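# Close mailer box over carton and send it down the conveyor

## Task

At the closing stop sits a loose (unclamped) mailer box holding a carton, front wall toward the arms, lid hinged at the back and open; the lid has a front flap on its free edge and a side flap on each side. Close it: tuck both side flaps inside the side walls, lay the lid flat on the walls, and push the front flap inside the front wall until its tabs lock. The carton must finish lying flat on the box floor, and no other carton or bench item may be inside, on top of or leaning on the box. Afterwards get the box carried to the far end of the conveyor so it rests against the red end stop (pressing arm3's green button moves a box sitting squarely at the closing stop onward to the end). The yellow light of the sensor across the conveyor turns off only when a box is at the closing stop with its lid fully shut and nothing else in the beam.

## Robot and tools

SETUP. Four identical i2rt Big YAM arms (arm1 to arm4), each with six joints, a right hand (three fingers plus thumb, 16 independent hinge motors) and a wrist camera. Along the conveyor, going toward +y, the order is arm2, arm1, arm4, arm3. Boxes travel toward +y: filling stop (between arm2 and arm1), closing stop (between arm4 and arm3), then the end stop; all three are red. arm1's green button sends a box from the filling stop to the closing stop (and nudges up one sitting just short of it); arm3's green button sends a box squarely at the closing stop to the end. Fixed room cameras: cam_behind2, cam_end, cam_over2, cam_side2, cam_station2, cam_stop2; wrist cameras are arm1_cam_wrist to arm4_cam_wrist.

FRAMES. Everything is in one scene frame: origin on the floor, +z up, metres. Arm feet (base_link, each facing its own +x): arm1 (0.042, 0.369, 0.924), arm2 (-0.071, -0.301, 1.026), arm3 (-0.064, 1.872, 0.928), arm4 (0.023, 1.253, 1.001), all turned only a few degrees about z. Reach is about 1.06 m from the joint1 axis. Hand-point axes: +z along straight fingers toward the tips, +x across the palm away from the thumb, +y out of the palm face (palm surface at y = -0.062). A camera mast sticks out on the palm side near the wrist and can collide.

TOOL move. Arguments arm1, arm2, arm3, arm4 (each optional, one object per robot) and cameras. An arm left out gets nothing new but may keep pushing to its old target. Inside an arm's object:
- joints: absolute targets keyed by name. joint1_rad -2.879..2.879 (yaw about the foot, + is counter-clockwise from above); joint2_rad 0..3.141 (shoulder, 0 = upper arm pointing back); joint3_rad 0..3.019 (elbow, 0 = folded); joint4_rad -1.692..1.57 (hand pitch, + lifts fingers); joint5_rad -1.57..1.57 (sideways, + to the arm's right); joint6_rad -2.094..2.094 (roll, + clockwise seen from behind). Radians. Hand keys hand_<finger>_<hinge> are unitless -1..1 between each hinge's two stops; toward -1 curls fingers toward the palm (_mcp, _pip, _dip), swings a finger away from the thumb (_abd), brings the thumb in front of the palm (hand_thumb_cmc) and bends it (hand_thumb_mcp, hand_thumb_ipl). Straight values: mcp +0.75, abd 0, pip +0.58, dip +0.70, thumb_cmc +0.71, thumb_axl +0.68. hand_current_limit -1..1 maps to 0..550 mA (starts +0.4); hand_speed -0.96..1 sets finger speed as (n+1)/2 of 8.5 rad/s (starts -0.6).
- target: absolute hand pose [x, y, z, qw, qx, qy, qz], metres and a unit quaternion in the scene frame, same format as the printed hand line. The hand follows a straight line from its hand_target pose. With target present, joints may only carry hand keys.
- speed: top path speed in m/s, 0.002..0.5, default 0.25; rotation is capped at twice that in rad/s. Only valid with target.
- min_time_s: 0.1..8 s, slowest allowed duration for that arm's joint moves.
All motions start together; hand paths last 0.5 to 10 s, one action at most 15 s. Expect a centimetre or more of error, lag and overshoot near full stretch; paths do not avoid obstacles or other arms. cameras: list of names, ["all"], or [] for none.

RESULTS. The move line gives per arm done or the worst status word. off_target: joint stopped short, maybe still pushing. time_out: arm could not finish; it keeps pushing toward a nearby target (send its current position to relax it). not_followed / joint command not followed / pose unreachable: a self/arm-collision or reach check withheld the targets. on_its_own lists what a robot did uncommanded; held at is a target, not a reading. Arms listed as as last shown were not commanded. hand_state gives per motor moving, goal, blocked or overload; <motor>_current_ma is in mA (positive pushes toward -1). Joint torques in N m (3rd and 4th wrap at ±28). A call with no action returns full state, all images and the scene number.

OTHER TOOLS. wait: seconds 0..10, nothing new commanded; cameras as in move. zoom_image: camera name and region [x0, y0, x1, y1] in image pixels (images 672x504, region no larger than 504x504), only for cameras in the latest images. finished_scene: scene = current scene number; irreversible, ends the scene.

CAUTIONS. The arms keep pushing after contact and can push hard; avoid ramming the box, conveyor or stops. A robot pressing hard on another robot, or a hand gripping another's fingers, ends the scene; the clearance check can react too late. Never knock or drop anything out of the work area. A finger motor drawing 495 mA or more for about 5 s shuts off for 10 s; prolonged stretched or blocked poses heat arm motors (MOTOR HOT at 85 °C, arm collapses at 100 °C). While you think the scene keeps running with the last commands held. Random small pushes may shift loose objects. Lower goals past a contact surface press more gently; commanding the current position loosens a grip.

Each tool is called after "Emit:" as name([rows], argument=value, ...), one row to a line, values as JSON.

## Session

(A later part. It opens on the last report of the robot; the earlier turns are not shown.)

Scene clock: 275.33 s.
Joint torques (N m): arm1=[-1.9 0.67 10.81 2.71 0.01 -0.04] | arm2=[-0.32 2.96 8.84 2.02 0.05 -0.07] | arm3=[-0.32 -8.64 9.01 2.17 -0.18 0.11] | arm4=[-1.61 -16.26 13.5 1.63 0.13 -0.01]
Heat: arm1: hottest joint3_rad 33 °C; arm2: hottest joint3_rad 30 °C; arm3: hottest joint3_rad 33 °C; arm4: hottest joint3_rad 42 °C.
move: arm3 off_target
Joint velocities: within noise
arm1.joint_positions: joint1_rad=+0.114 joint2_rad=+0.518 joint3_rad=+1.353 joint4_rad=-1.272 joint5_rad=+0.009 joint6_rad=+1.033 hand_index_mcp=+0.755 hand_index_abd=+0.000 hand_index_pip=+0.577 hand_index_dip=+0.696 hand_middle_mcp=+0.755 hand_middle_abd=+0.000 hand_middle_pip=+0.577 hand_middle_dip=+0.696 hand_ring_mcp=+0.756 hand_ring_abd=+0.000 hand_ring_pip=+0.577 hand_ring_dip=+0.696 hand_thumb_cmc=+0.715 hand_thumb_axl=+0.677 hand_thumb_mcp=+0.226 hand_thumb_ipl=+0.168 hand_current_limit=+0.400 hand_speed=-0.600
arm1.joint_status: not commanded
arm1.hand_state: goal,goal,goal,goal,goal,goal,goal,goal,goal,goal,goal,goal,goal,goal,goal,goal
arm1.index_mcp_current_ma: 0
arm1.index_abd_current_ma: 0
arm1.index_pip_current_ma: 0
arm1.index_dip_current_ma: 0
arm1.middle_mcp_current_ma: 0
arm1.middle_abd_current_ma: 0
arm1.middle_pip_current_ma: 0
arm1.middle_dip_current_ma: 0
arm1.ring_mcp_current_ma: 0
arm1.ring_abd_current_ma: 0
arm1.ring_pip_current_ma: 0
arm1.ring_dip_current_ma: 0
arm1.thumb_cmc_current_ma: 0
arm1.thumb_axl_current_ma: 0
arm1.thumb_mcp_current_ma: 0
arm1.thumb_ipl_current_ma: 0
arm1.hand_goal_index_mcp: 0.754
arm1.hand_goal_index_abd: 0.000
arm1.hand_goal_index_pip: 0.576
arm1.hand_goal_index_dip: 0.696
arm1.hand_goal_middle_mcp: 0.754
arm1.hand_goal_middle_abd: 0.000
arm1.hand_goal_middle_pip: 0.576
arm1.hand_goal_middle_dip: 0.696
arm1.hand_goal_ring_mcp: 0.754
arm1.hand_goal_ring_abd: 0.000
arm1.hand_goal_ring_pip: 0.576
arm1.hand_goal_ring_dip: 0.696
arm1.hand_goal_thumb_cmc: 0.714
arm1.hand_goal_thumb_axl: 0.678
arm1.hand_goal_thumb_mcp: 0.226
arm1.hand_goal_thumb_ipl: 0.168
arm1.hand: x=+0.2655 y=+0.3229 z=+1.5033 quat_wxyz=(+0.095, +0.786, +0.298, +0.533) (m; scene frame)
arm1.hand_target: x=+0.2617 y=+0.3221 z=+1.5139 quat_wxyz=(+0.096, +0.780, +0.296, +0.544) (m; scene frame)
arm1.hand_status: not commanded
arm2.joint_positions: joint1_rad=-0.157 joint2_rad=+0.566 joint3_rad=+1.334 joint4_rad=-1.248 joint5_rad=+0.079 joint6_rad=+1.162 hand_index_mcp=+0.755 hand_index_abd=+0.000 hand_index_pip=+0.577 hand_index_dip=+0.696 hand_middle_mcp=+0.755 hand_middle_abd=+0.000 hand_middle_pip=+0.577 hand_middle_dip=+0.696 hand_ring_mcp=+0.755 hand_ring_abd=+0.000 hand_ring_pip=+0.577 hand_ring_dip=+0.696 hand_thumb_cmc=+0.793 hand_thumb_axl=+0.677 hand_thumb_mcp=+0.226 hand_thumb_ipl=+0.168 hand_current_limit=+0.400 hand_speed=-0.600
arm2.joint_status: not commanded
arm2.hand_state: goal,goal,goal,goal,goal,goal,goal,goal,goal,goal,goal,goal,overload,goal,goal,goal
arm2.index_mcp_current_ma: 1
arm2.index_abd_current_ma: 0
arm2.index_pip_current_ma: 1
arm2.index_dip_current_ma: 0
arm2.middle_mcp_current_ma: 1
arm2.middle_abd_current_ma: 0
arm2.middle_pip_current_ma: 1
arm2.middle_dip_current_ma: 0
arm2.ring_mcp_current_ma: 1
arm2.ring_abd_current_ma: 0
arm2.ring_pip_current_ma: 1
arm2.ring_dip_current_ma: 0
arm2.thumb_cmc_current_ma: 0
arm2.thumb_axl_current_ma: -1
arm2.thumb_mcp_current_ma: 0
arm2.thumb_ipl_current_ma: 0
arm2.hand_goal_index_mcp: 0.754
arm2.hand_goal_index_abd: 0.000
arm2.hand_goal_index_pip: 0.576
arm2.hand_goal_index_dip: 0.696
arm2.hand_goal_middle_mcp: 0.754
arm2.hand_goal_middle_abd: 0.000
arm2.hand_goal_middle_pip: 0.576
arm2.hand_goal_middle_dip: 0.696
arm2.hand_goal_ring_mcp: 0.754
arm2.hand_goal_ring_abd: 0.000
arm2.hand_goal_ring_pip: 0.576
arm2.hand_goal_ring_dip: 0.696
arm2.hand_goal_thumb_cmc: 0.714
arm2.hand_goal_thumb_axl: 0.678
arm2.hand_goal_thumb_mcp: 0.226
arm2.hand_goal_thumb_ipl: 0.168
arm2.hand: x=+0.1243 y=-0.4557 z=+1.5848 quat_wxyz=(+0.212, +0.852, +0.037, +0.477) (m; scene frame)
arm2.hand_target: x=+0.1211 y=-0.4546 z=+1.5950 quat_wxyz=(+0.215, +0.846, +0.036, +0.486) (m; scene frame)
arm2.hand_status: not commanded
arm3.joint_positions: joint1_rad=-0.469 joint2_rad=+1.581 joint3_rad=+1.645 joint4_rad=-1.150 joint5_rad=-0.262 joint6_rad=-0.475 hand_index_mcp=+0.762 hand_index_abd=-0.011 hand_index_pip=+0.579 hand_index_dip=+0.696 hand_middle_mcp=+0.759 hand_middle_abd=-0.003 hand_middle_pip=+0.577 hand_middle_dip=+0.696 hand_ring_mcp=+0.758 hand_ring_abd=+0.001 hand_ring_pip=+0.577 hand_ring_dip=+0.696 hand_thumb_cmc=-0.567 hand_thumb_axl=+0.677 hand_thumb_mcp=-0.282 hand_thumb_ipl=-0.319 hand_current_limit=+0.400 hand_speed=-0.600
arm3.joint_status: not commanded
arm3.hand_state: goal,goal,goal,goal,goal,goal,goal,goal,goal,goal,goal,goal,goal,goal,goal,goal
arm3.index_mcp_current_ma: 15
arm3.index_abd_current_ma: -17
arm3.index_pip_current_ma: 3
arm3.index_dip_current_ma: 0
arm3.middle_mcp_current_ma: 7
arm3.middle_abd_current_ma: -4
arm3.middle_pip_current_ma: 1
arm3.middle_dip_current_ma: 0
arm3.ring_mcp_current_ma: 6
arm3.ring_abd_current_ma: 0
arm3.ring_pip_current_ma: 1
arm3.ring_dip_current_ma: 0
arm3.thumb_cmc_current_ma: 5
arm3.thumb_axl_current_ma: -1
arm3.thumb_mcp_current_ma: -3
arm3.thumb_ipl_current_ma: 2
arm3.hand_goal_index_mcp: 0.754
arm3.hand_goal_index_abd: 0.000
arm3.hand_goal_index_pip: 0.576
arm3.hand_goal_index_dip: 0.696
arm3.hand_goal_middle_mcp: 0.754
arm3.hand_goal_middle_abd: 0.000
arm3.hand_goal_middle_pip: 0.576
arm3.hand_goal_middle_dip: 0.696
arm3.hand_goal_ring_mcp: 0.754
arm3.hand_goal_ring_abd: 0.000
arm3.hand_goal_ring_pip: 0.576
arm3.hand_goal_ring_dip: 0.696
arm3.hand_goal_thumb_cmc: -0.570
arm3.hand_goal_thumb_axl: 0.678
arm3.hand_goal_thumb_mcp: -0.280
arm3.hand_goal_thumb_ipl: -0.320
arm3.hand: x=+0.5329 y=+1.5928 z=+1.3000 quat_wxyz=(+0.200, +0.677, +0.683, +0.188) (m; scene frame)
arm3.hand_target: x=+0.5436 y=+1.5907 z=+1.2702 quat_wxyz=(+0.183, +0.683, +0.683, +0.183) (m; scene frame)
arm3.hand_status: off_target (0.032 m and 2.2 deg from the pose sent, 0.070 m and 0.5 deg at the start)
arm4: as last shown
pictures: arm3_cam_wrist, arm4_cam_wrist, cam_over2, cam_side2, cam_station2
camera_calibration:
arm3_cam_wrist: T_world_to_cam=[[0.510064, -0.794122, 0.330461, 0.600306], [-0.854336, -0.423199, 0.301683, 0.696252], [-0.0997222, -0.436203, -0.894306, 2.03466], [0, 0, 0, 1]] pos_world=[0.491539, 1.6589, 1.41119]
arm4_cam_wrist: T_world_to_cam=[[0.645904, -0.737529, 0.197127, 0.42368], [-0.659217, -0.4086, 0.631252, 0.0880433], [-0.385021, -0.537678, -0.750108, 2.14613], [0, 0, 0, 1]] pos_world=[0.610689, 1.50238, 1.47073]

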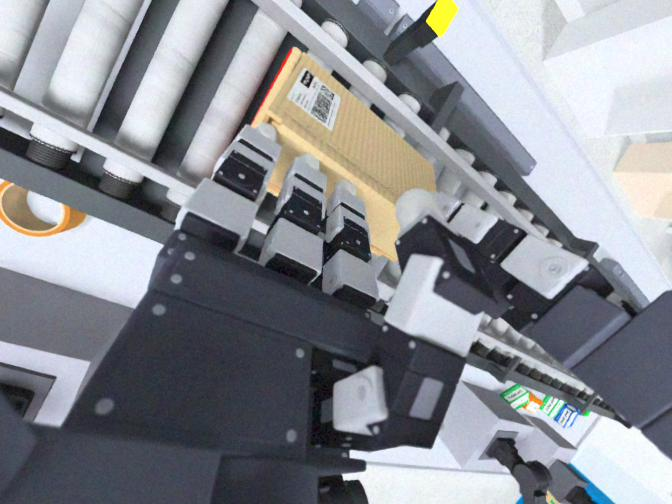

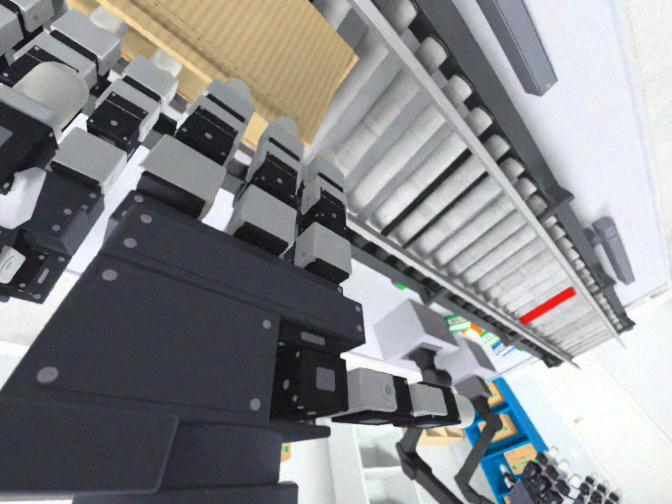

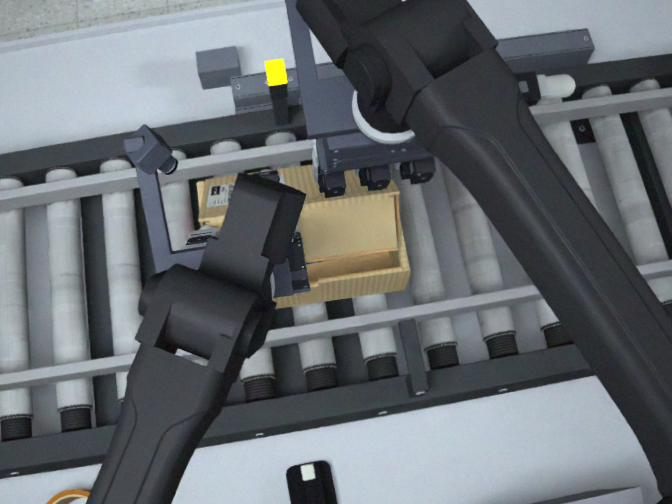

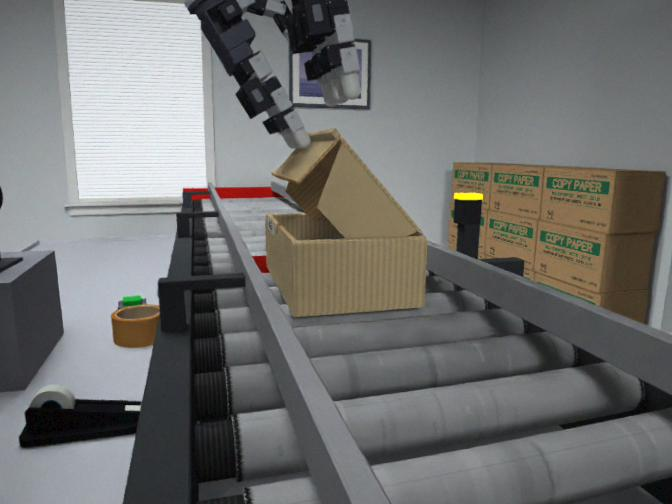

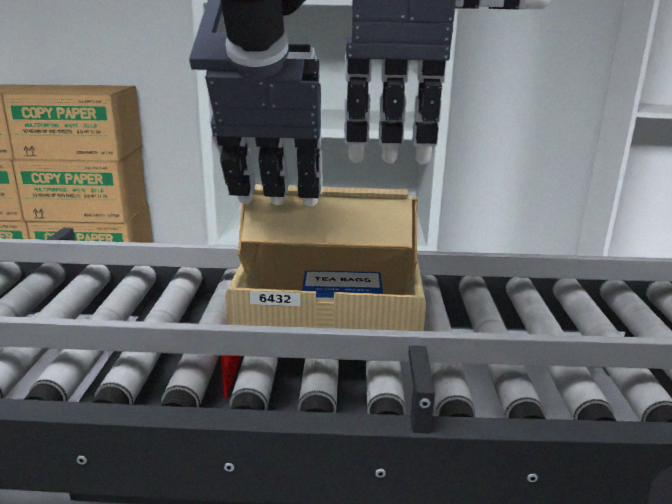

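Emit:
move(arm3={"target": [0.520, 1.59, 1.27, 0.183, 0.683, 0.683, 0.183], "speed": 0.15})

Emit:
move(arm3={"target": [0.545, 1.59, 1.235, 0.183, 0.683, 0.683, 0.183], "speed": 0.1}, cameras=["cam_side2", "cam_over2", "cam_station2"])

Scene clock: 282.93 s.
Joint torques (N m): arm1=[-1.9 0.73 10.78 2.73 0.01 -0.05] | arm2=[-0.32 2.9 8.84 2 0.05 -0.07] | arm3=[-1.61 -11.05 8.73 1.94 -0.53 -0.09] | arm4=[-1.49 -15.68 13.41 1.65 0.11 -0.02]
Heat: arm1: hottest joint3_rad 33 °C; arm2: hottest joint3_rad 30 °C; arm3: hottest joint3_rad 33 °C; arm4: hottest joint3_rad 42 °C.
move: arm3 done
Joint velocities: within noise
arm1, arm2, arm4: as last shown
arm3.joint_positions: joint1_rad=-0.480 joint2_rad=+1.563 joint3_rad=+1.586 joint4_rad=-1.141 joint5_rad=-0.263 joint6_rad=-0.477 hand_index_mcp=+0.753 hand_index_abd=-0.004 hand_index_pip=+0.574 hand_index_dip=+0.694 hand_middle_mcp=+0.759 hand_middle_abd=-0.003 hand_middle_pip=+0.577 hand_middle_dip=+0.696 hand_ring_mcp=+0.758 hand_ring_abd=+0.001 hand_ring_pip=+0.577 hand_ring_dip=+0.696 hand_thumb_cmc=-0.567 hand_thumb_axl=+0.677 hand_thumb_mcp=-0.282 hand_thumb_ipl=-0.319 hand_current_limit=+0.400 hand_speed=-0.600
arm3.joint_status: not commanded
arm3.hand_state: goal,goal,goal,goal,goal,goal,goal,goal,goal,goal,goal,goal,goal,goal,goal,goal
arm3.index_mcp_current_ma: -1
arm3.index_abd_current_ma: -5
arm3.index_pip_current_ma: -3
arm3.index_dip_current_ma: -2
arm3.middle_mcp_current_ma: 7
arm3.middle_abd_current_ma: -4
arm3.middle_pip_current_ma: 1
arm3.middle_dip_current_ma: 0
arm3.ring_mcp_current_ma: 6
arm3.ring_abd_current_ma: 0
arm3.ring_pip_current_ma: 1
arm3.ring_dip_current_ma: 0
arm3.thumb_cmc_current_ma: 5
arm3.thumb_axl_current_ma: -1
arm3.thumb_mcp_current_ma: -3
arm3.thumb_ipl_current_ma: 2
arm3.hand_goal_index_mcp: 0.754
arm3.hand_goal_index_abd: 0.000
arm3.hand_goal_index_pip: 0.576
arm3.hand_goal_index_dip: 0.696
arm3.hand_goal_middle_mcp: 0.754
arm3.hand_goal_middle_abd: 0.000
arm3.hand_goal_middle_pip: 0.576
arm3.hand_goal_middle_dip: 0.696
arm3.hand_goal_ring_mcp: 0.754
arm3.hand_goal_ring_abd: 0.000
arm3.hand_goal_ring_pip: 0.576
arm3.hand_goal_ring_dip: 0.696
arm3.hand_goal_thumb_cmc: -0.570
arm3.hand_goal_thumb_axl: 0.678
arm3.hand_goal_thumb_mcp: -0.280
arm3.hand_goal_thumb_ipl: -0.320
arm3.hand: x=+0.5201 y=+1.5918 z=+1.2793 quat_wxyz=(+0.186, +0.685, +0.681, +0.183) (m; scene frame)
arm3.hand_target: x=+0.5200 y=+1.5900 z=+1.2700 quat_wxyz=(+0.183, +0.683, +0.683, +0.183) (m; scene frame)
arm3.hand_status: done (0.009 m and 0.5 deg from the pose sent, 0.033 m and 2.2 deg at the start)
pictures: none

Scene clock: 284.13 s.
Joint torques (N m): arm1=[-1.9 0.73 10.8 2.71 0 -0.04] | arm2=[-0.26 2.96 8.84 2 0.06 -0.07] | arm3=[-0.56 -8.23 8.94 2.07 -0.22 0.09] | arm4=[-1.44 -16.03 13.49 1.59 0.13 -0.02]
Heat: arm1: hottest joint3_rad 33 °C; arm2: hottest joint3_rad 30 °C; arm3: hottest joint3_rad 33 °C; arm4: hottest joint3_rad 42 °C.
move: arm3 off_target
Joint velocities: within noise
arm1, arm2, arm4: as last shown
arm3.joint_positions: joint1_rad=-0.471 joint2_rad=+1.578 joint3_rad=+1.556 joint4_rad=-1.056 joint5_rad=-0.261 joint6_rad=-0.476 hand_index_mcp=+0.758 hand_index_abd=-0.018 hand_index_pip=+0.574 hand_index_dip=+0.694 hand_middle_mcp=+0.759 hand_middle_abd=-0.003 hand_middle_pip=+0.577 hand_middle_dip=+0.696 hand_ring_mcp=+0.758 hand_ring_abd=+0.001 hand_ring_pip=+0.577 hand_ring_dip=+0.696 hand_thumb_cmc=-0.567 hand_thumb_axl=+0.677 hand_thumb_mcp=-0.282 hand_thumb_ipl=-0.319 hand_current_limit=+0.400 hand_speed=-0.600
arm3.joint_status: not commanded
arm3.hand_state: goal,goal,goal,goal,goal,goal,goal,goal,goal,goal,goal,goal,goal,goal,goal,goal
arm3.index_mcp_current_ma: 6
arm3.index_abd_current_ma: -32
arm3.index_pip_current_ma: -2
arm3.index_dip_current_ma: -2
arm3.middle_mcp_current_ma: 7
arm3.middle_abd_current_ma: -4
arm3.middle_pip_current_ma: 1
arm3.middle_dip_current_ma: 0
arm3.ring_mcp_current_ma: 6
arm3.ring_abd_current_ma: 0
arm3.ring_pip_current_ma: 1
arm3.ring_dip_current_ma: 0
arm3.thumb_cmc_current_ma: 5
arm3.thumb_axl_current_ma: -1
arm3.thumb_mcp_current_ma: -3
arm3.thumb_ipl_current_ma: 2
arm3.hand_goal_index_mcp: 0.754
arm3.hand_goal_index_abd: 0.000
arm3.hand_goal_index_pip: 0.576
arm3.hand_goal_index_dip: 0.696
arm3.hand_goal_middle_mcp: 0.754
arm3.hand_goal_middle_abd: 0.000
arm3.hand_goal_middle_pip: 0.576
arm3.hand_goal_middle_dip: 0.696
arm3.hand_goal_ring_mcp: 0.754
arm3.hand_goal_ring_abd: 0.000
arm3.hand_goal_ring_pip: 0.576
arm3.hand_goal_ring_dip: 0.696
arm3.hand_goal_thumb_cmc: -0.570
arm3.hand_goal_thumb_axl: 0.678
arm3.hand_goal_thumb_mcp: -0.280
arm3.hand_goal_thumb_ipl: -0.320
arm3.hand: x=+0.5334 y=+1.5908 z=+1.2686 quat_wxyz=(+0.204, +0.677, +0.682, +0.188) (m; scene frame)
arm3.hand_target: x=+0.5434 y=+1.5909 z=+1.2350 quat_wxyz=(+0.183, +0.683, +0.683, +0.183) (m; scene frame)
arm3.hand_status: off_target (0.036 m and 2.6 deg from the pose sent, 0.051 m and 0.5 deg at the start)
pictures: cam_over2, cam_side2, cam_station2

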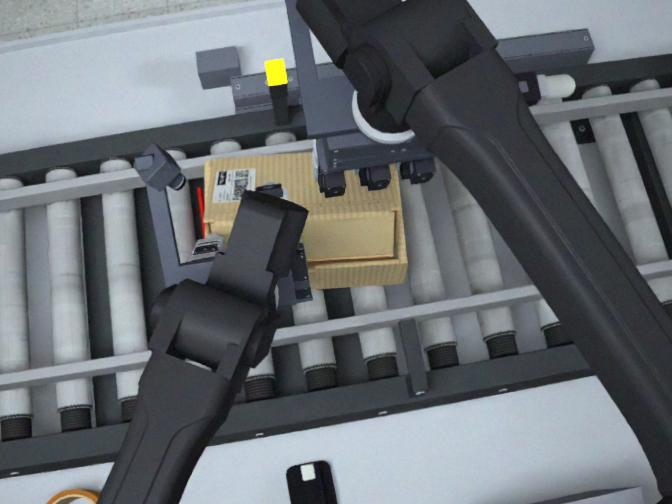

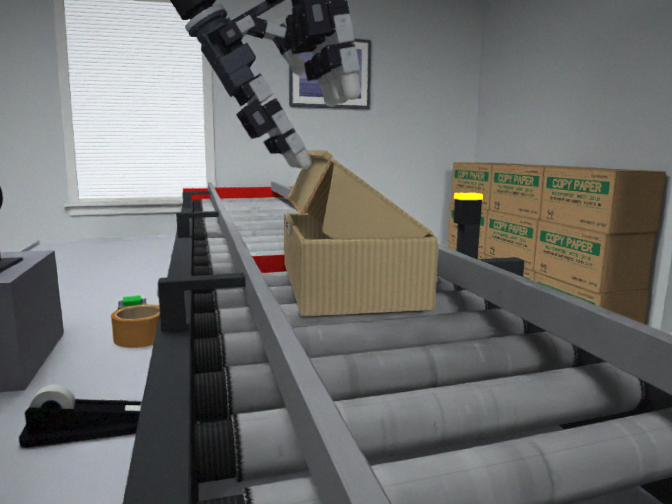

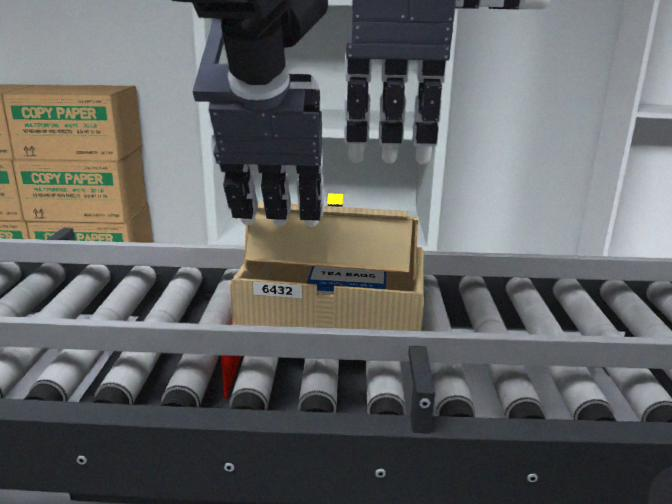

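Emit:
move(arm4={"target": [0.632, 1.435, 1.285, 0.0923, 0.7011, 0.7011, 0.0923], "speed": 0.1}, cameras=["cam_side2", "cam_over2", "cam_station2", "cam_stop2"])

Scene clock: 302.47 s.
Joint torques (N m): arm1=[-1.9 0.67 10.81 2.73 0 -0.04] | arm2=[-0.32 2.96 8.84 2 0.05 -0.07] | arm3=[-0.44 -8.29 8.88 2.09 -0.21 0.11] | arm4=[-1.32 -16.67 9.14 1.77 0.12 -0.02]
Heat: arm1: hottest joint3_rad 33 °C; arm2: hottest joint3_rad 30 °C; arm3: hottest joint3_rad 32 °C; arm4: hottest joint3_rad 42 °C.
move: arm4 off_target
Joint velocities: within noise
arm1, arm2, arm3: as last shown
arm4.joint_positions: joint1_rad=+0.274 joint2_rad=+1.644 joint3_rad=+1.669 joint4_rad=-1.346 joint5_rad=+0.107 joint6_rad=+0.400 hand_index_mcp=+0.754 hand_index_abd=+0.001 hand_index_pip=+0.577 hand_index_dip=+0.696 hand_middle_mcp=+0.756 hand_middle_abd=+0.001 hand_middle_pip=+0.577 hand_middle_dip=+0.696 hand_ring_mcp=+0.756 hand_ring_abd=+0.000 hand_ring_pip=+0.578 hand_ring_dip=+0.696 hand_thumb_cmc=+0.715 hand_thumb_axl=+0.677 hand_thumb_mcp=+0.224 hand_thumb_ipl=+0.168 hand_current_limit=+0.400 hand_speed=-0.600
arm4.joint_status: not commanded
arm4.hand_state: goal,goal,goal,goal,goal,goal,goal,goal,goal,goal,goal,goal,goal,goal,goal,goal
arm4.index_mcp_current_ma: 0
arm4.index_abd_current_ma: 0
arm4.index_pip_current_ma: 0
arm4.index_dip_current_ma: 0
arm4.middle_mcp_current_ma: 0
arm4.middle_abd_current_ma: 0
arm4.middle_pip_current_ma: 0
arm4.middle_dip_current_ma: 0
arm4.ring_mcp_current_ma: 0
arm4.ring_abd_current_ma: 0
arm4.ring_pip_current_ma: 0
arm4.ring_dip_current_ma: 0
arm4.thumb_cmc_current_ma: 0
arm4.thumb_axl_current_ma: 0
arm4.thumb_mcp_current_ma: 0
arm4.thumb_ipl_current_ma: 0
arm4.hand_goal_index_mcp: 0.754
arm4.hand_goal_index_abd: 0.000
arm4.hand_goal_index_pip: 0.576
arm4.hand_goal_index_dip: 0.696
arm4.hand_goal_middle_mcp: 0.754
arm4.hand_goal_middle_abd: 0.000
arm4.hand_goal_middle_pip: 0.576
arm4.hand_goal_middle_dip: 0.696
arm4.hand_goal_ring_mcp: 0.754
arm4.hand_goal_ring_abd: 0.000
arm4.hand_goal_ring_pip: 0.576
arm4.hand_goal_ring_dip: 0.696
arm4.hand_goal_thumb_cmc: 0.714
arm4.hand_goal_thumb_axl: 0.678
arm4.hand_goal_thumb_mcp: 0.226
arm4.hand_goal_thumb_ipl: 0.168
arm4.hand: x=+0.6258 y=+1.4411 z=+1.2931 quat_wxyz=(+0.092, +0.699, +0.703, +0.094) (m; scene frame)
arm4.hand_target: x=+0.6317 y=+1.4350 z=+1.2850 quat_wxyz=(+0.092, +0.701, +0.701, +0.092) (m; scene frame)
arm4.hand_status: off_target (0.012 m and 0.4 deg from the pose sent, 0.065 m and 2.3 deg at the start)
pictures: cam_over2, cam_side2, cam_station2, cam_stop2

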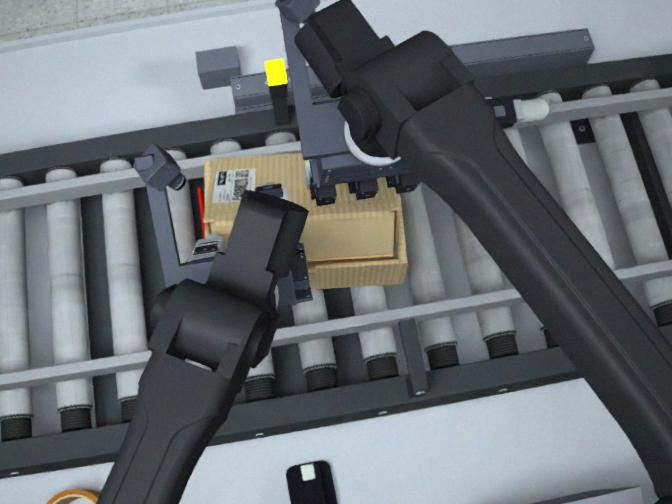

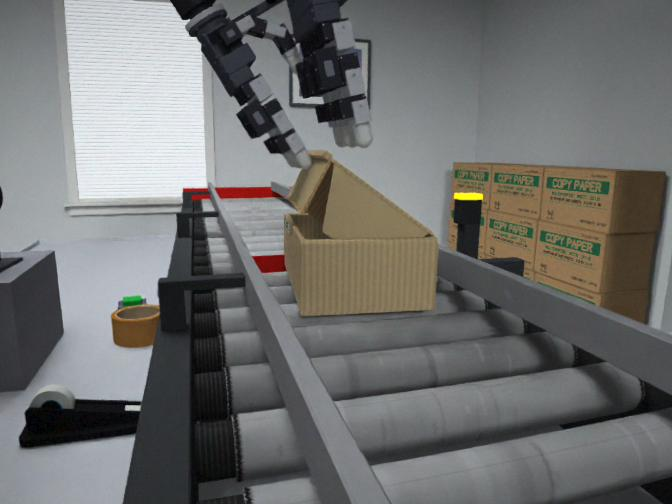

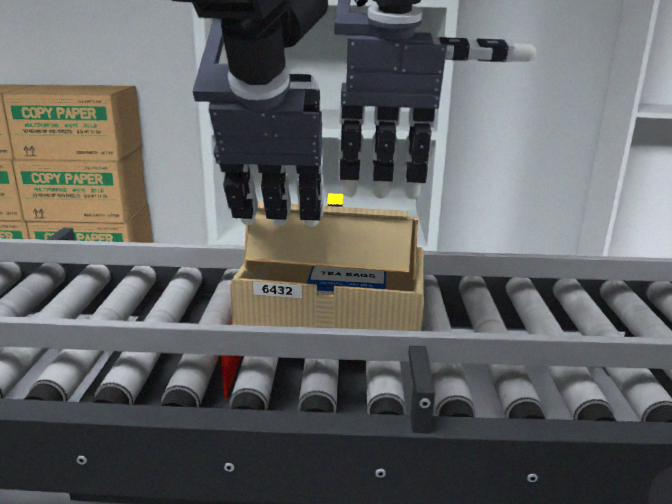

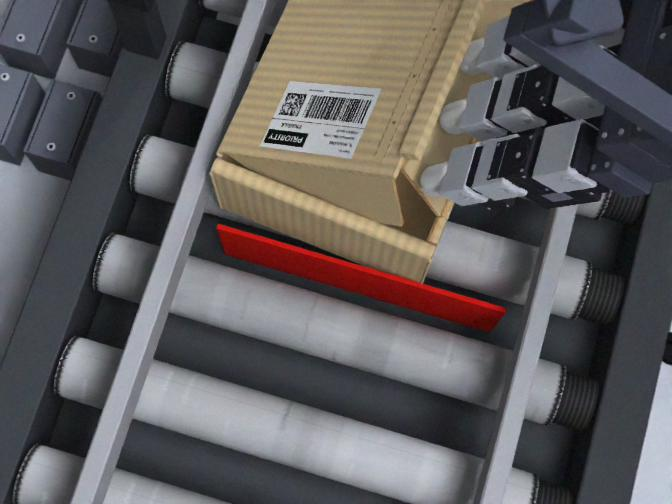

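Emit:
move(arm4={"target": [0.615, 1.43, 1.255, 0.0923, 0.7011, 0.7011, 0.0923], "speed": 0.1}, cameras=["cam_side2", "cam_station2"])

Scene clock: 308.80 s.
Joint torques (N m): arm1=[-1.96 0.67 10.8 2.74 0.01 -0.05] | arm2=[-0.26 2.9 8.84 2.02 0.06 -0.07] | arm3=[-0.38 -9.17 9.25 2.07 -0.26 0.07] | arm4=[-1.38 -17.26 8.55 1.48 0.23 0.03]
Heat: arm1: hottest joint3_rad 33 °C; arm2: hottest joint3_rad 30 °C; arm3: hottest joint3_rad 32 °C; arm4: hottest joint3_rad 41 °C.
move: arm4 done
Joint velocities: within noise
arm1, arm2, arm3: as last shown
arm3.joint_positions: joint1_rad=-0.470 joint2_rad=+1.587 joint3_rad=+1.552 joint4_rad=-1.056 joint5_rad=-0.260 joint6_rad=-0.473 hand_index_mcp=+0.772 hand_index_abd=-0.018 hand_index_pip=+0.585 hand_index_dip=+0.697 hand_middle_mcp=+0.759 hand_middle_abd=-0.003 hand_middle_pip=+0.577 hand_middle_dip=+0.696 hand_ring_mcp=+0.758 hand_ring_abd=+0.001 hand_ring_pip=+0.577 hand_ring_dip=+0.696 hand_thumb_cmc=-0.567 hand_thumb_axl=+0.677 hand_thumb_mcp=-0.282 hand_thumb_ipl=-0.319 hand_current_limit=+0.400 hand_speed=-0.600
arm3.index_mcp_current_ma: 43
arm3.index_pip_current_ma: 15
arm3.index_dip_current_ma: 1
arm3.thumb_cmc_current_ma: 4
arm3.hand: x=+0.5343 y=+1.5901 z=+1.2600 quat_wxyz=(+0.197, +0.679, +0.682, +0.186) (m; scene frame)
arm3.hand_target: x=+0.5433 y=+1.5909 z=+1.2352 quat_wxyz=(+0.183, +0.683, +0.683, +0.183) (m; scene frame)
arm4.joint_positions: joint1_rad=+0.274 joint2_rad=+1.623 joint3_rad=+1.543 joint4_rad=-1.252 joint5_rad=+0.106 joint6_rad=+0.400 hand_index_mcp=+0.754 hand_index_abd=+0.001 hand_index_pip=+0.577 hand_index_dip=+0.696 hand_middle_mcp=+0.756 hand_middle_abd=+0.001 hand_middle_pip=+0.577 hand_middle_dip=+0.696 hand_ring_mcp=+0.744 hand_ring_abd=-0.006 hand_ring_pip=+0.571 hand_ring_dip=+0.694 hand_thumb_cmc=+0.715 hand_thumb_axl=+0.677 hand_thumb_mcp=+0.224 hand_thumb_ipl=+0.168 hand_current_limit=+0.400 hand_speed=-0.600
arm4.joint_status: not commanded
arm4.hand_state: goal,goal,goal,goal,goal,goal,goal,goal,goal,goal,goal,goal,goal,goal,goal,goal
arm4.index_mcp_current_ma: 0
arm4.index_abd_current_ma: 0
arm4.index_pip_current_ma: 0
arm4.index_dip_current_ma: 0
arm4.middle_mcp_current_ma: 0
arm4.middle_abd_current_ma: 0
arm4.middle_pip_current_ma: 0
arm4.middle_dip_current_ma: 0
arm4.ring_mcp_current_ma: -2
arm4.ring_abd_current_ma: -1
arm4.ring_pip_current_ma: -1
arm4.ring_dip_current_ma: 0
arm4.thumb_cmc_current_ma: 0
arm4.thumb_axl_current_ma: 0
arm4.thumb_mcp_current_ma: 0
arm4.thumb_ipl_current_ma: 0
arm4.hand_goal_index_mcp: 0.754
arm4.hand_goal_index_abd: 0.000
arm4.hand_goal_index_pip: 0.576
arm4.hand_goal_index_dip: 0.696
arm4.hand_goal_middle_mcp: 0.754
arm4.hand_goal_middle_abd: 0.000
arm4.hand_goal_middle_pip: 0.576
arm4.hand_goal_middle_dip: 0.696
arm4.hand_goal_ring_mcp: 0.754
arm4.hand_goal_ring_abd: 0.000
arm4.hand_goal_ring_pip: 0.576
arm4.hand_goal_ring_dip: 0.696
arm4.hand_goal_thumb_cmc: 0.714
arm4.hand_goal_thumb_axl: 0.678
arm4.hand_goal_thumb_mcp: 0.226
arm4.hand_goal_thumb_ipl: 0.168
arm4.hand: x=+0.6152 y=+1.4367 z=+1.2536 quat_wxyz=(+0.090, +0.699, +0.704, +0.089) (m; scene frame)
arm4.hand_target: x=+0.6150 y=+1.4301 z=+1.2550 quat_wxyz=(+0.092, +0.701, +0.701, +0.092) (m; scene frame)
arm4.hand_status: done (0.007 m and 0.6 deg from the pose sent, 0.041 m and 0.4 deg at the start)
pictures: cam_side2, cam_station2

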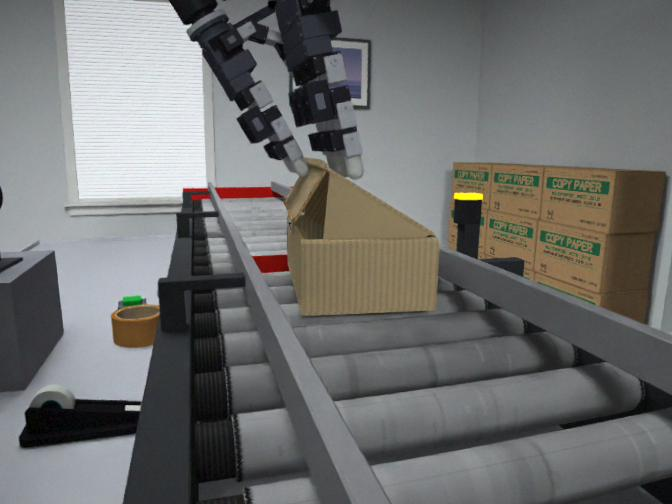

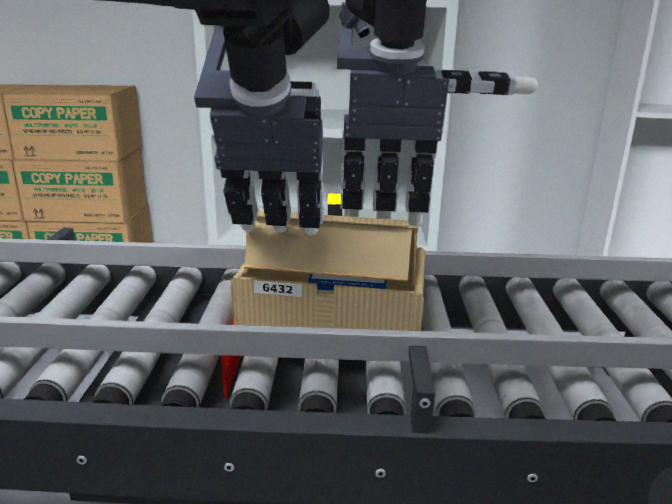

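Emit:
move(arm3={"target": [0.545, 1.59, 1.215, 0.183, 0.683, 0.683, 0.183], "speed": 0.1}, cameras=["cam_side2", "cam_station2"])

Emit:
move(arm3={"target": [0.57, 1.59, 1.215, 0.183, 0.683, 0.683, 0.183], "speed": 0.1}, cameras=["cam_side2", "cam_station2", "cam_over2"])

Scene clock: 318.37 s.
Joint torques (N m): arm1=[-1.85 0.73 10.81 2.7 0 -0.04] | arm2=[-0.26 2.96 8.84 2.02 0.05 -0.07] | arm3=[-0.32 -8.82 9.11 2.26 -0.34 0.08] | arm4=[-1.9 -17.73 9.07 1.66 0.17 0.02]
Heat: arm1: hottest joint3_rad 33 °C; arm2: hottest joint3_rad 30 °C; arm3: hottest joint3_rad 31 °C; arm4: hottest joint3_rad 38 °C.
move: arm3 off_target
Joint velocities: within noise
arm1, arm2, arm4: as last shown
arm3.joint_positions: joint1_rad=-0.470 joint2_rad=+1.589 joint3_rad=+1.508 joint4_rad=-1.008 joint5_rad=-0.257 joint6_rad=-0.473 hand_index_mcp=+0.772 hand_index_abd=-0.012 hand_index_pip=+0.584 hand_index_dip=+0.697 hand_middle_mcp=+0.759 hand_middle_abd=-0.003 hand_middle_pip=+0.577 hand_middle_dip=+0.696 hand_ring_mcp=+0.758 hand_ring_abd=+0.001 hand_ring_pip=+0.577 hand_ring_dip=+0.696 hand_thumb_cmc=-0.567 hand_thumb_axl=+0.677 hand_thumb_mcp=-0.282 hand_thumb_ipl=-0.319 hand_current_limit=+0.400 hand_speed=-0.600
arm3.joint_status: not commanded
arm3.hand_state: goal,goal,goal,goal,goal,goal,goal,goal,goal,goal,goal,goal,goal,goal,goal,goal
arm3.index_mcp_current_ma: 43
arm3.index_abd_current_ma: -20
arm3.index_pip_current_ma: 15
arm3.index_dip_current_ma: 1
arm3.middle_mcp_current_ma: 7
arm3.middle_abd_current_ma: -4
arm3.middle_pip_current_ma: 1
arm3.middle_dip_current_ma: 0
arm3.ring_mcp_current_ma: 6
arm3.ring_abd_current_ma: 0
arm3.ring_pip_current_ma: 1
arm3.ring_dip_current_ma: 0
arm3.thumb_cmc_current_ma: 4
arm3.thumb_axl_current_ma: -1
arm3.thumb_mcp_current_ma: -3
arm3.thumb_ipl_current_ma: 2
arm3.hand_goal_index_mcp: 0.754
arm3.hand_goal_index_abd: 0.000
arm3.hand_goal_index_pip: 0.576
arm3.hand_goal_index_dip: 0.696
arm3.hand_goal_middle_mcp: 0.754
arm3.hand_goal_middle_abd: 0.000
arm3.hand_goal_middle_pip: 0.576
arm3.hand_goal_middle_dip: 0.696
arm3.hand_goal_ring_mcp: 0.754
arm3.hand_goal_ring_abd: 0.000
arm3.hand_goal_ring_pip: 0.576
arm3.hand_goal_ring_dip: 0.696
arm3.hand_goal_thumb_cmc: -0.570
arm3.hand_goal_thumb_axl: 0.678
arm3.hand_goal_thumb_mcp: -0.280
arm3.hand_goal_thumb_ipl: -0.320
arm3.hand: x=+0.5346 y=+1.5893 z=+1.2427 quat_wxyz=(+0.199, +0.679, +0.682, +0.185) (m; scene frame)
arm3.hand_target: x=+0.5438 y=+1.5906 z=+1.2151 quat_wxyz=(+0.183, +0.683, +0.683, +0.183) (m; scene frame)
arm3.hand_status: off_target (0.030 m and 1.9 deg from the pose sent, 0.046 m and 1.8 deg at the start)
arm4.joint_positions: joint1_rad=+0.274 joint2_rad=+1.623 joint3_rad=+1.537 joint4_rad=-1.252 joint5_rad=+0.106 joint6_rad=+0.400 hand_index_mcp=+0.754 hand_index_abd=+0.001 hand_index_pip=+0.577 hand_index_dip=+0.696 hand_middle_mcp=+0.756 hand_middle_abd=+0.001 hand_middle_pip=+0.577 hand_middle_dip=+0.696 hand_ring_mcp=+0.753 hand_ring_abd=-0.003 hand_ring_pip=+0.574 hand_ring_dip=+0.694 hand_thumb_cmc=+0.715 hand_thumb_axl=+0.677 hand_thumb_mcp=+0.224 hand_thumb_ipl=+0.168 hand_current_limit=+0.400 hand_speed=-0.600
arm4.ring_mcp_current_ma: 0
arm4.ring_abd_current_ma: 0
arm4.ring_pip_current_ma: 0
arm4.hand: x=+0.6140 y=+1.4362 z=+1.2510 quat_wxyz=(+0.089, +0.699, +0.704, +0.087) (m; scene frame)
arm4.hand_target: x=+0.6150 y=+1.4301 z=+1.2549 quat_wxyz=(+0.092, +0.701, +0.701, +0.092) (m; scene frame)
pictures: cam_side2, cam_station2

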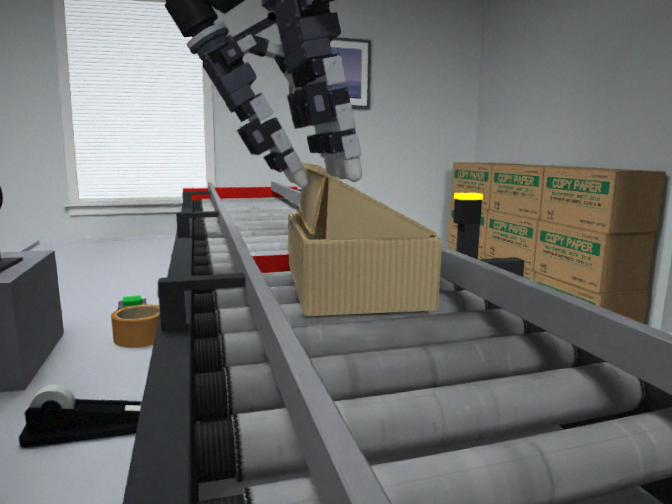

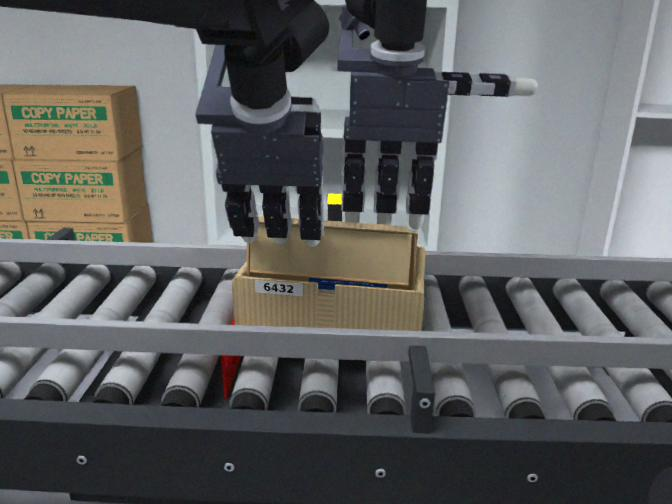

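Scene clock: 319.53 s.
Joint torques (N m): arm1=[-1.85 0.73 10.8 2.71 0.01 -0.04] | arm2=[-0.26 2.96 8.84 2.03 0.05 -0.07] | arm3=[-0.5 -11.05 14.34 1.81 -0.31 0.05] | arm4=[-1.85 -17.96 9.2 1.61 0.17 0.01]
Heat: arm1: hottest joint3_rad 33 °C; arm2: hottest joint3_rad 30 °C; arm3: hottest joint3_rad 32 °C; arm4: hottest joint3_rad 38 °C.
move: arm3 off_target
Joint velocities: within noise
arm1, arm2, arm4: as last shown
arm3.joint_positions: joint1_rad=-0.445 joint2_rad=+1.663 joint3_rad=+1.515 joint4_rad=-1.008 joint5_rad=-0.249 joint6_rad=-0.451 hand_index_mcp=+0.773 hand_index_abd=-0.002 hand_index_pip=+0.587 hand_index_dip=+0.700 hand_middle_mcp=+0.759 hand_middle_abd=-0.003 hand_middle_pip=+0.577 hand_middle_dip=+0.696 hand_ring_mcp=+0.758 hand_ring_abd=+0.001 hand_ring_pip=+0.577 hand_ring_dip=+0.696 hand_thumb_cmc=-0.567 hand_thumb_axl=+0.677 hand_thumb_mcp=-0.282 hand_thumb_ipl=-0.319 hand_current_limit=+0.400 hand_speed=-0.600
arm3.joint_status: not commanded
arm3.hand_state: goal,goal,goal,goal,goal,goal,goal,goal,goal,goal,goal,goal,goal,goal,goal,goal
arm3.index_mcp_current_ma: 44
arm3.index_abd_current_ma: -1
arm3.index_pip_current_ma: 20
arm3.index_dip_current_ma: 6
arm3.middle_mcp_current_ma: 7
arm3.middle_abd_current_ma: -4
arm3.middle_pip_current_ma: 1
arm3.middle_dip_current_ma: 0
arm3.ring_mcp_current_ma: 6
arm3.ring_abd_current_ma: 0
arm3.ring_pip_current_ma: 1
arm3.ring_dip_current_ma: 0
arm3.thumb_cmc_current_ma: 4
arm3.thumb_axl_current_ma: -1
arm3.thumb_mcp_current_ma: -3
arm3.thumb_ipl_current_ma: 2
arm3.hand_goal_index_mcp: 0.754
arm3.hand_goal_index_abd: 0.000
arm3.hand_goal_index_pip: 0.576
arm3.hand_goal_index_dip: 0.696
arm3.hand_goal_middle_mcp: 0.754
arm3.hand_goal_middle_abd: 0.000
arm3.hand_goal_middle_pip: 0.576
arm3.hand_goal_middle_dip: 0.696
arm3.hand_goal_ring_mcp: 0.754
arm3.hand_goal_ring_abd: 0.000
arm3.hand_goal_ring_pip: 0.576
arm3.hand_goal_ring_dip: 0.696
arm3.hand_goal_thumb_cmc: -0.570
arm3.hand_goal_thumb_axl: 0.678
arm3.hand_goal_thumb_mcp: -0.280
arm3.hand_goal_thumb_ipl: -0.320
arm3.hand: x=+0.5522 y=+1.5945 z=+1.1985 quat_wxyz=(+0.165, +0.688, +0.684, +0.177) (m; scene frame)
arm3.hand_target: x=+0.5687 y=+1.5907 z=+1.2151 quat_wxyz=(+0.183, +0.683, +0.683, +0.183) (m; scene frame)
arm3.hand_status: off_target (0.025 m and 2.2 deg from the pose sent, 0.045 m and 1.9 deg at the start)
pictures: cam_over2, cam_side2, cam_station2

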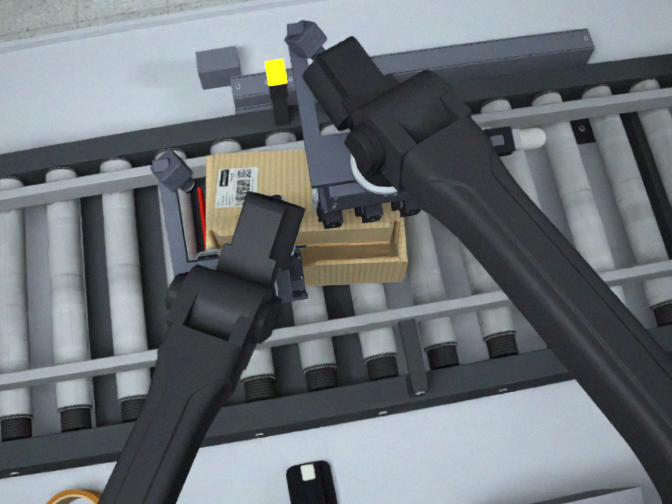

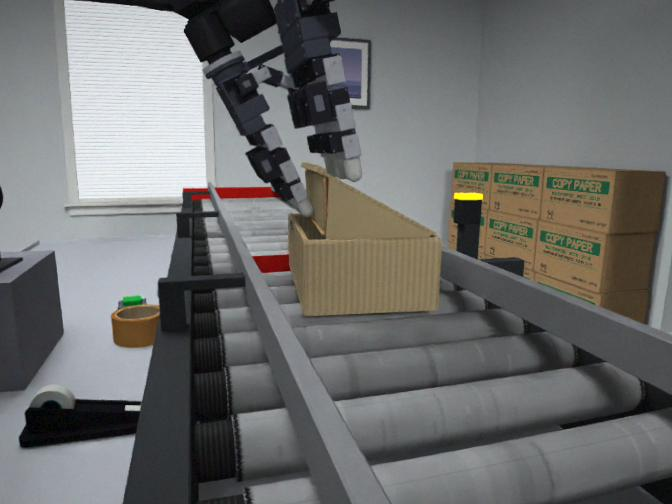

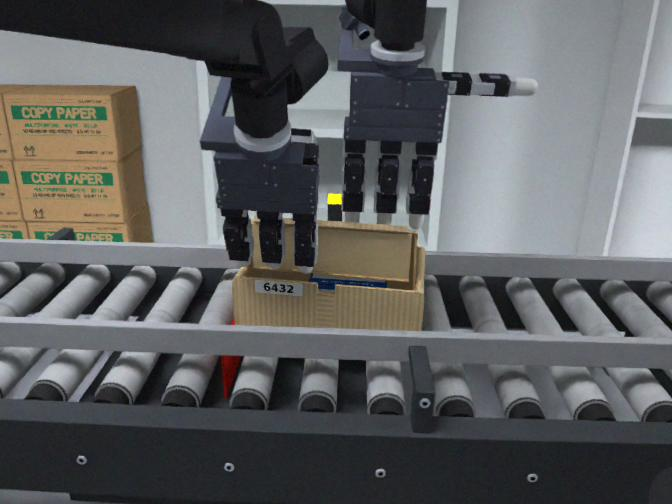

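Emit:
move(arm4={"target": [0.610, 1.43, 1.225, 0.0923, 0.7011, 0.7011, 0.0923], "speed": 0.08}, cameras=["cam_side2", "cam_station2", "cam_over2", "arm3_cam_wrist"])

Scene clock: 324.40 s.
Joint torques (N m): arm1=[-1.85 0.73 10.8 2.73 0 -0.04] | arm2=[-0.26 2.96 8.84 2.02 0.05 -0.07] | arm3=[-0.56 -11.11 14.34 1.8 -0.3 0.07] | arm4=[-0.79 -15.44 8.21 1.78 0.31 0.09]
Heat: arm1: hottest joint3_rad 33 °C; arm2: hottest joint3_rad 30 °C; arm3: hottest joint3_rad 34 °C; arm4: hottest joint3_rad 37 °C.
move: arm4 off_target
Joint velocities: within noise
arm1, arm2, arm3: as last shown
arm3.joint_positions: joint1_rad=-0.445 joint2_rad=+1.663 joint3_rad=+1.515 joint4_rad=-1.008 joint5_rad=-0.249 joint6_rad=-0.450 hand_index_mcp=+0.775 hand_index_abd=-0.002 hand_index_pip=+0.588 hand_index_dip=+0.701 hand_middle_mcp=+0.759 hand_middle_abd=-0.003 hand_middle_pip=+0.577 hand_middle_dip=+0.696 hand_ring_mcp=+0.758 hand_ring_abd=+0.001 hand_ring_pip=+0.577 hand_ring_dip=+0.696 hand_thumb_cmc=-0.567 hand_thumb_axl=+0.677 hand_thumb_mcp=-0.282 hand_thumb_ipl=-0.319 hand_current_limit=+0.400 hand_speed=-0.600
arm3.hand_state: blocked,goal,goal,goal,goal,goal,goal,goal,goal,goal,goal,goal,goal,goal,goal,goal
arm3.index_mcp_current_ma: 51
arm3.index_pip_current_ma: 24
arm3.index_dip_current_ma: 8
arm3.hand: x=+0.5521 y=+1.5944 z=+1.1985 quat_wxyz=(+0.165, +0.688, +0.684, +0.177) (m; scene frame)
arm4.joint_positions: joint1_rad=+0.274 joint2_rad=+1.600 joint3_rad=+1.466 joint4_rad=-1.176 joint5_rad=+0.105 joint6_rad=+0.400 hand_index_mcp=+0.754 hand_index_abd=+0.001 hand_index_pip=+0.577 hand_index_dip=+0.696 hand_middle_mcp=+0.756 hand_middle_abd=+0.001 hand_middle_pip=+0.577 hand_middle_dip=+0.696 hand_ring_mcp=+0.752 hand_ring_abd=-0.003 hand_ring_pip=+0.574 hand_ring_dip=+0.694 hand_thumb_cmc=+0.715 hand_thumb_axl=+0.677 hand_thumb_mcp=+0.224 hand_thumb_ipl=+0.168 hand_current_limit=+0.400 hand_speed=-0.600
arm4.joint_status: not commanded
arm4.hand_state: goal,goal,goal,goal,goal,goal,goal,goal,goal,goal,goal,goal,goal,goal,goal,goal
arm4.index_mcp_current_ma: 0
arm4.index_abd_current_ma: 0
arm4.index_pip_current_ma: 0
arm4.index_dip_current_ma: 0
arm4.middle_mcp_current_ma: 0
arm4.middle_abd_current_ma: 0
arm4.middle_pip_current_ma: 0
arm4.middle_dip_current_ma: 0
arm4.ring_mcp_current_ma: 0
arm4.ring_abd_current_ma: 0
arm4.ring_pip_current_ma: 0
arm4.ring_dip_current_ma: 0
arm4.thumb_cmc_current_ma: 0
arm4.thumb_axl_current_ma: 0
arm4.thumb_mcp_current_ma: 0
arm4.thumb_ipl_current_ma: 0
arm4.hand_goal_index_mcp: 0.754
arm4.hand_goal_index_abd: 0.000
arm4.hand_goal_index_pip: 0.576
arm4.hand_goal_index_dip: 0.696
arm4.hand_goal_middle_mcp: 0.754
arm4.hand_goal_middle_abd: 0.000
arm4.hand_goal_middle_pip: 0.576
arm4.hand_goal_middle_dip: 0.696
arm4.hand_goal_ring_mcp: 0.754
arm4.hand_goal_ring_abd: 0.000
arm4.hand_goal_ring_pip: 0.576
arm4.hand_goal_ring_dip: 0.696
arm4.hand_goal_thumb_cmc: 0.714
arm4.hand_goal_thumb_axl: 0.678
arm4.hand_goal_thumb_mcp: 0.226
arm4.hand_goal_thumb_ipl: 0.168
arm4.hand: x=+0.6097 y=+1.4345 z=+1.2381 quat_wxyz=(+0.094, +0.698, +0.703, +0.100) (m; scene frame)
arm4.hand_target: x=+0.6098 y=+1.4300 z=+1.2252 quat_wxyz=(+0.092, +0.701, +0.701, +0.092) (m; scene frame)
arm4.hand_status: off_target (0.014 m and 1.0 deg from the pose sent, 0.027 m and 0.9 deg at the start)
pictures: arm3_cam_wrist, cam_over2, cam_side2, cam_station2
camera_calibration:
arm3_cam_wrist: T_world_to_cam=[[0.526157, -0.807687, 0.266084, 0.715243], [-0.834841, -0.431044, 0.342406, 0.69695], [-0.161863, -0.402297, -0.901087, 1.93493], [0, 0, 0, 1]] pos_world=[0.518706, 1.65652, 1.31458]

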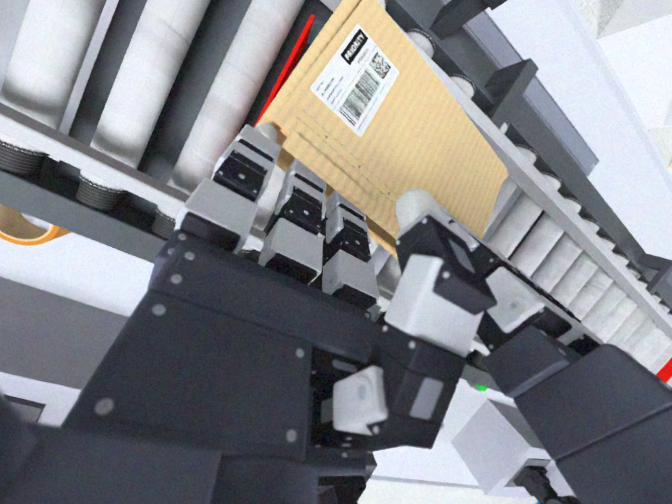

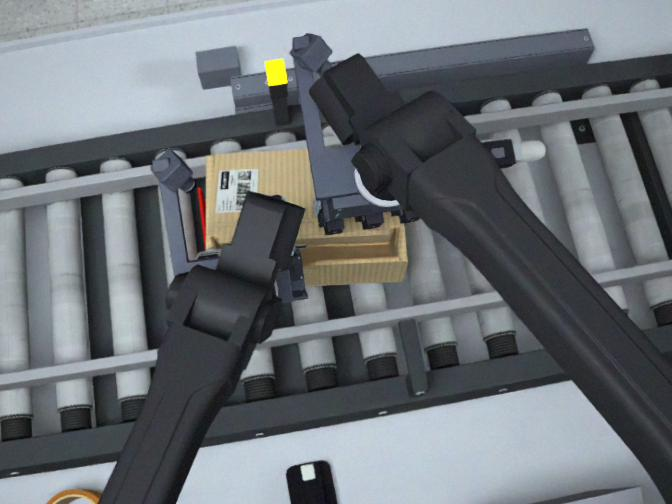

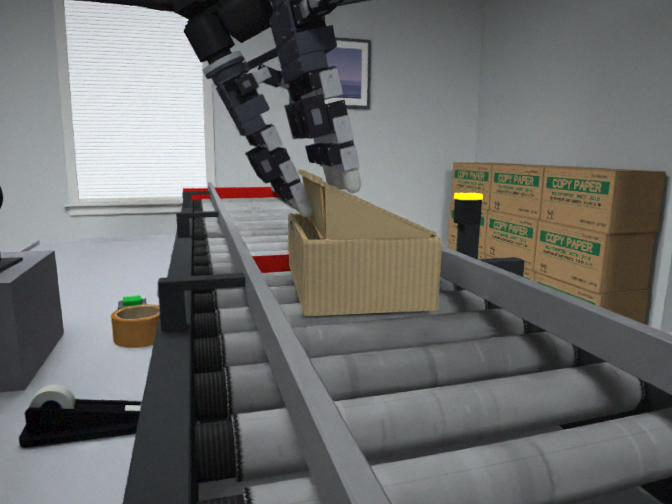

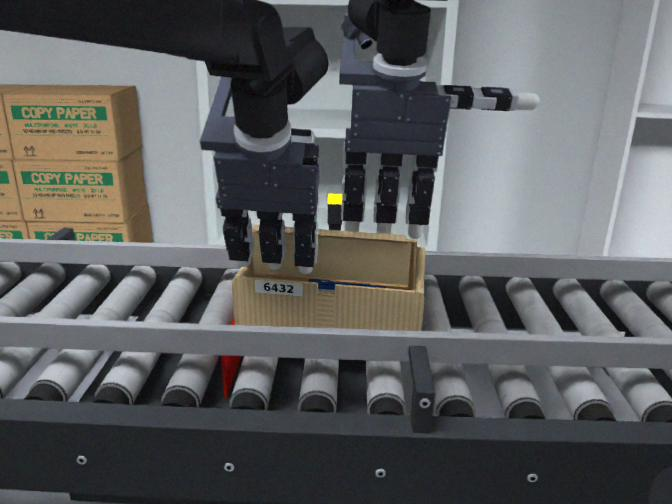

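Emit:
zoom_image(camera="cam_over2", region=[200, 150, 420, 310])

Emit:
zoom_image(camera="cam_side2", region=[250, 130, 460, 330])

Emit:
zoom_image(camera="cam_station2", region=[210, 190, 450, 350])

Scaled by 2.291 from the camera's 672x504 image, which has a finer 960x720 frame.

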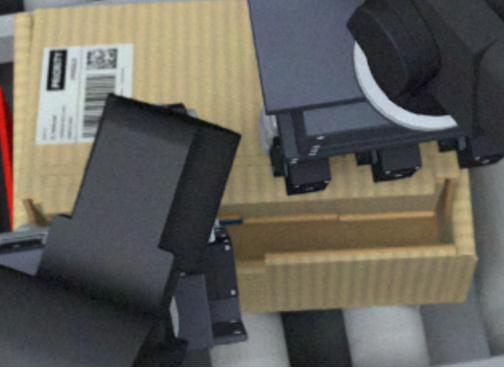

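Scaled by 2.400 from the camera's 672x504 image, which has a finer 960x720 frame.

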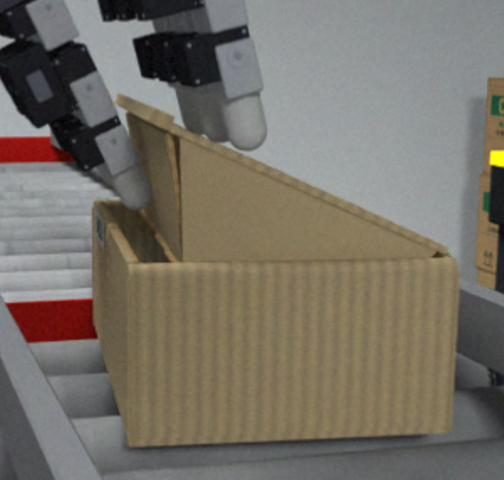

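Scaled by 2.100 from the camera's 672x504 image, which has a finer 960x720 frame.

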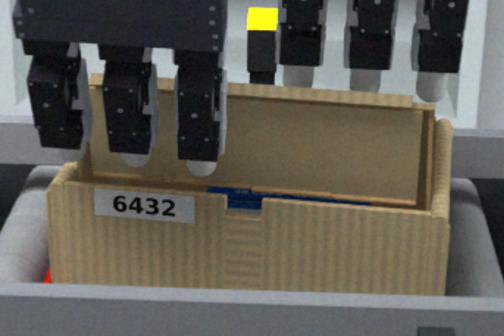

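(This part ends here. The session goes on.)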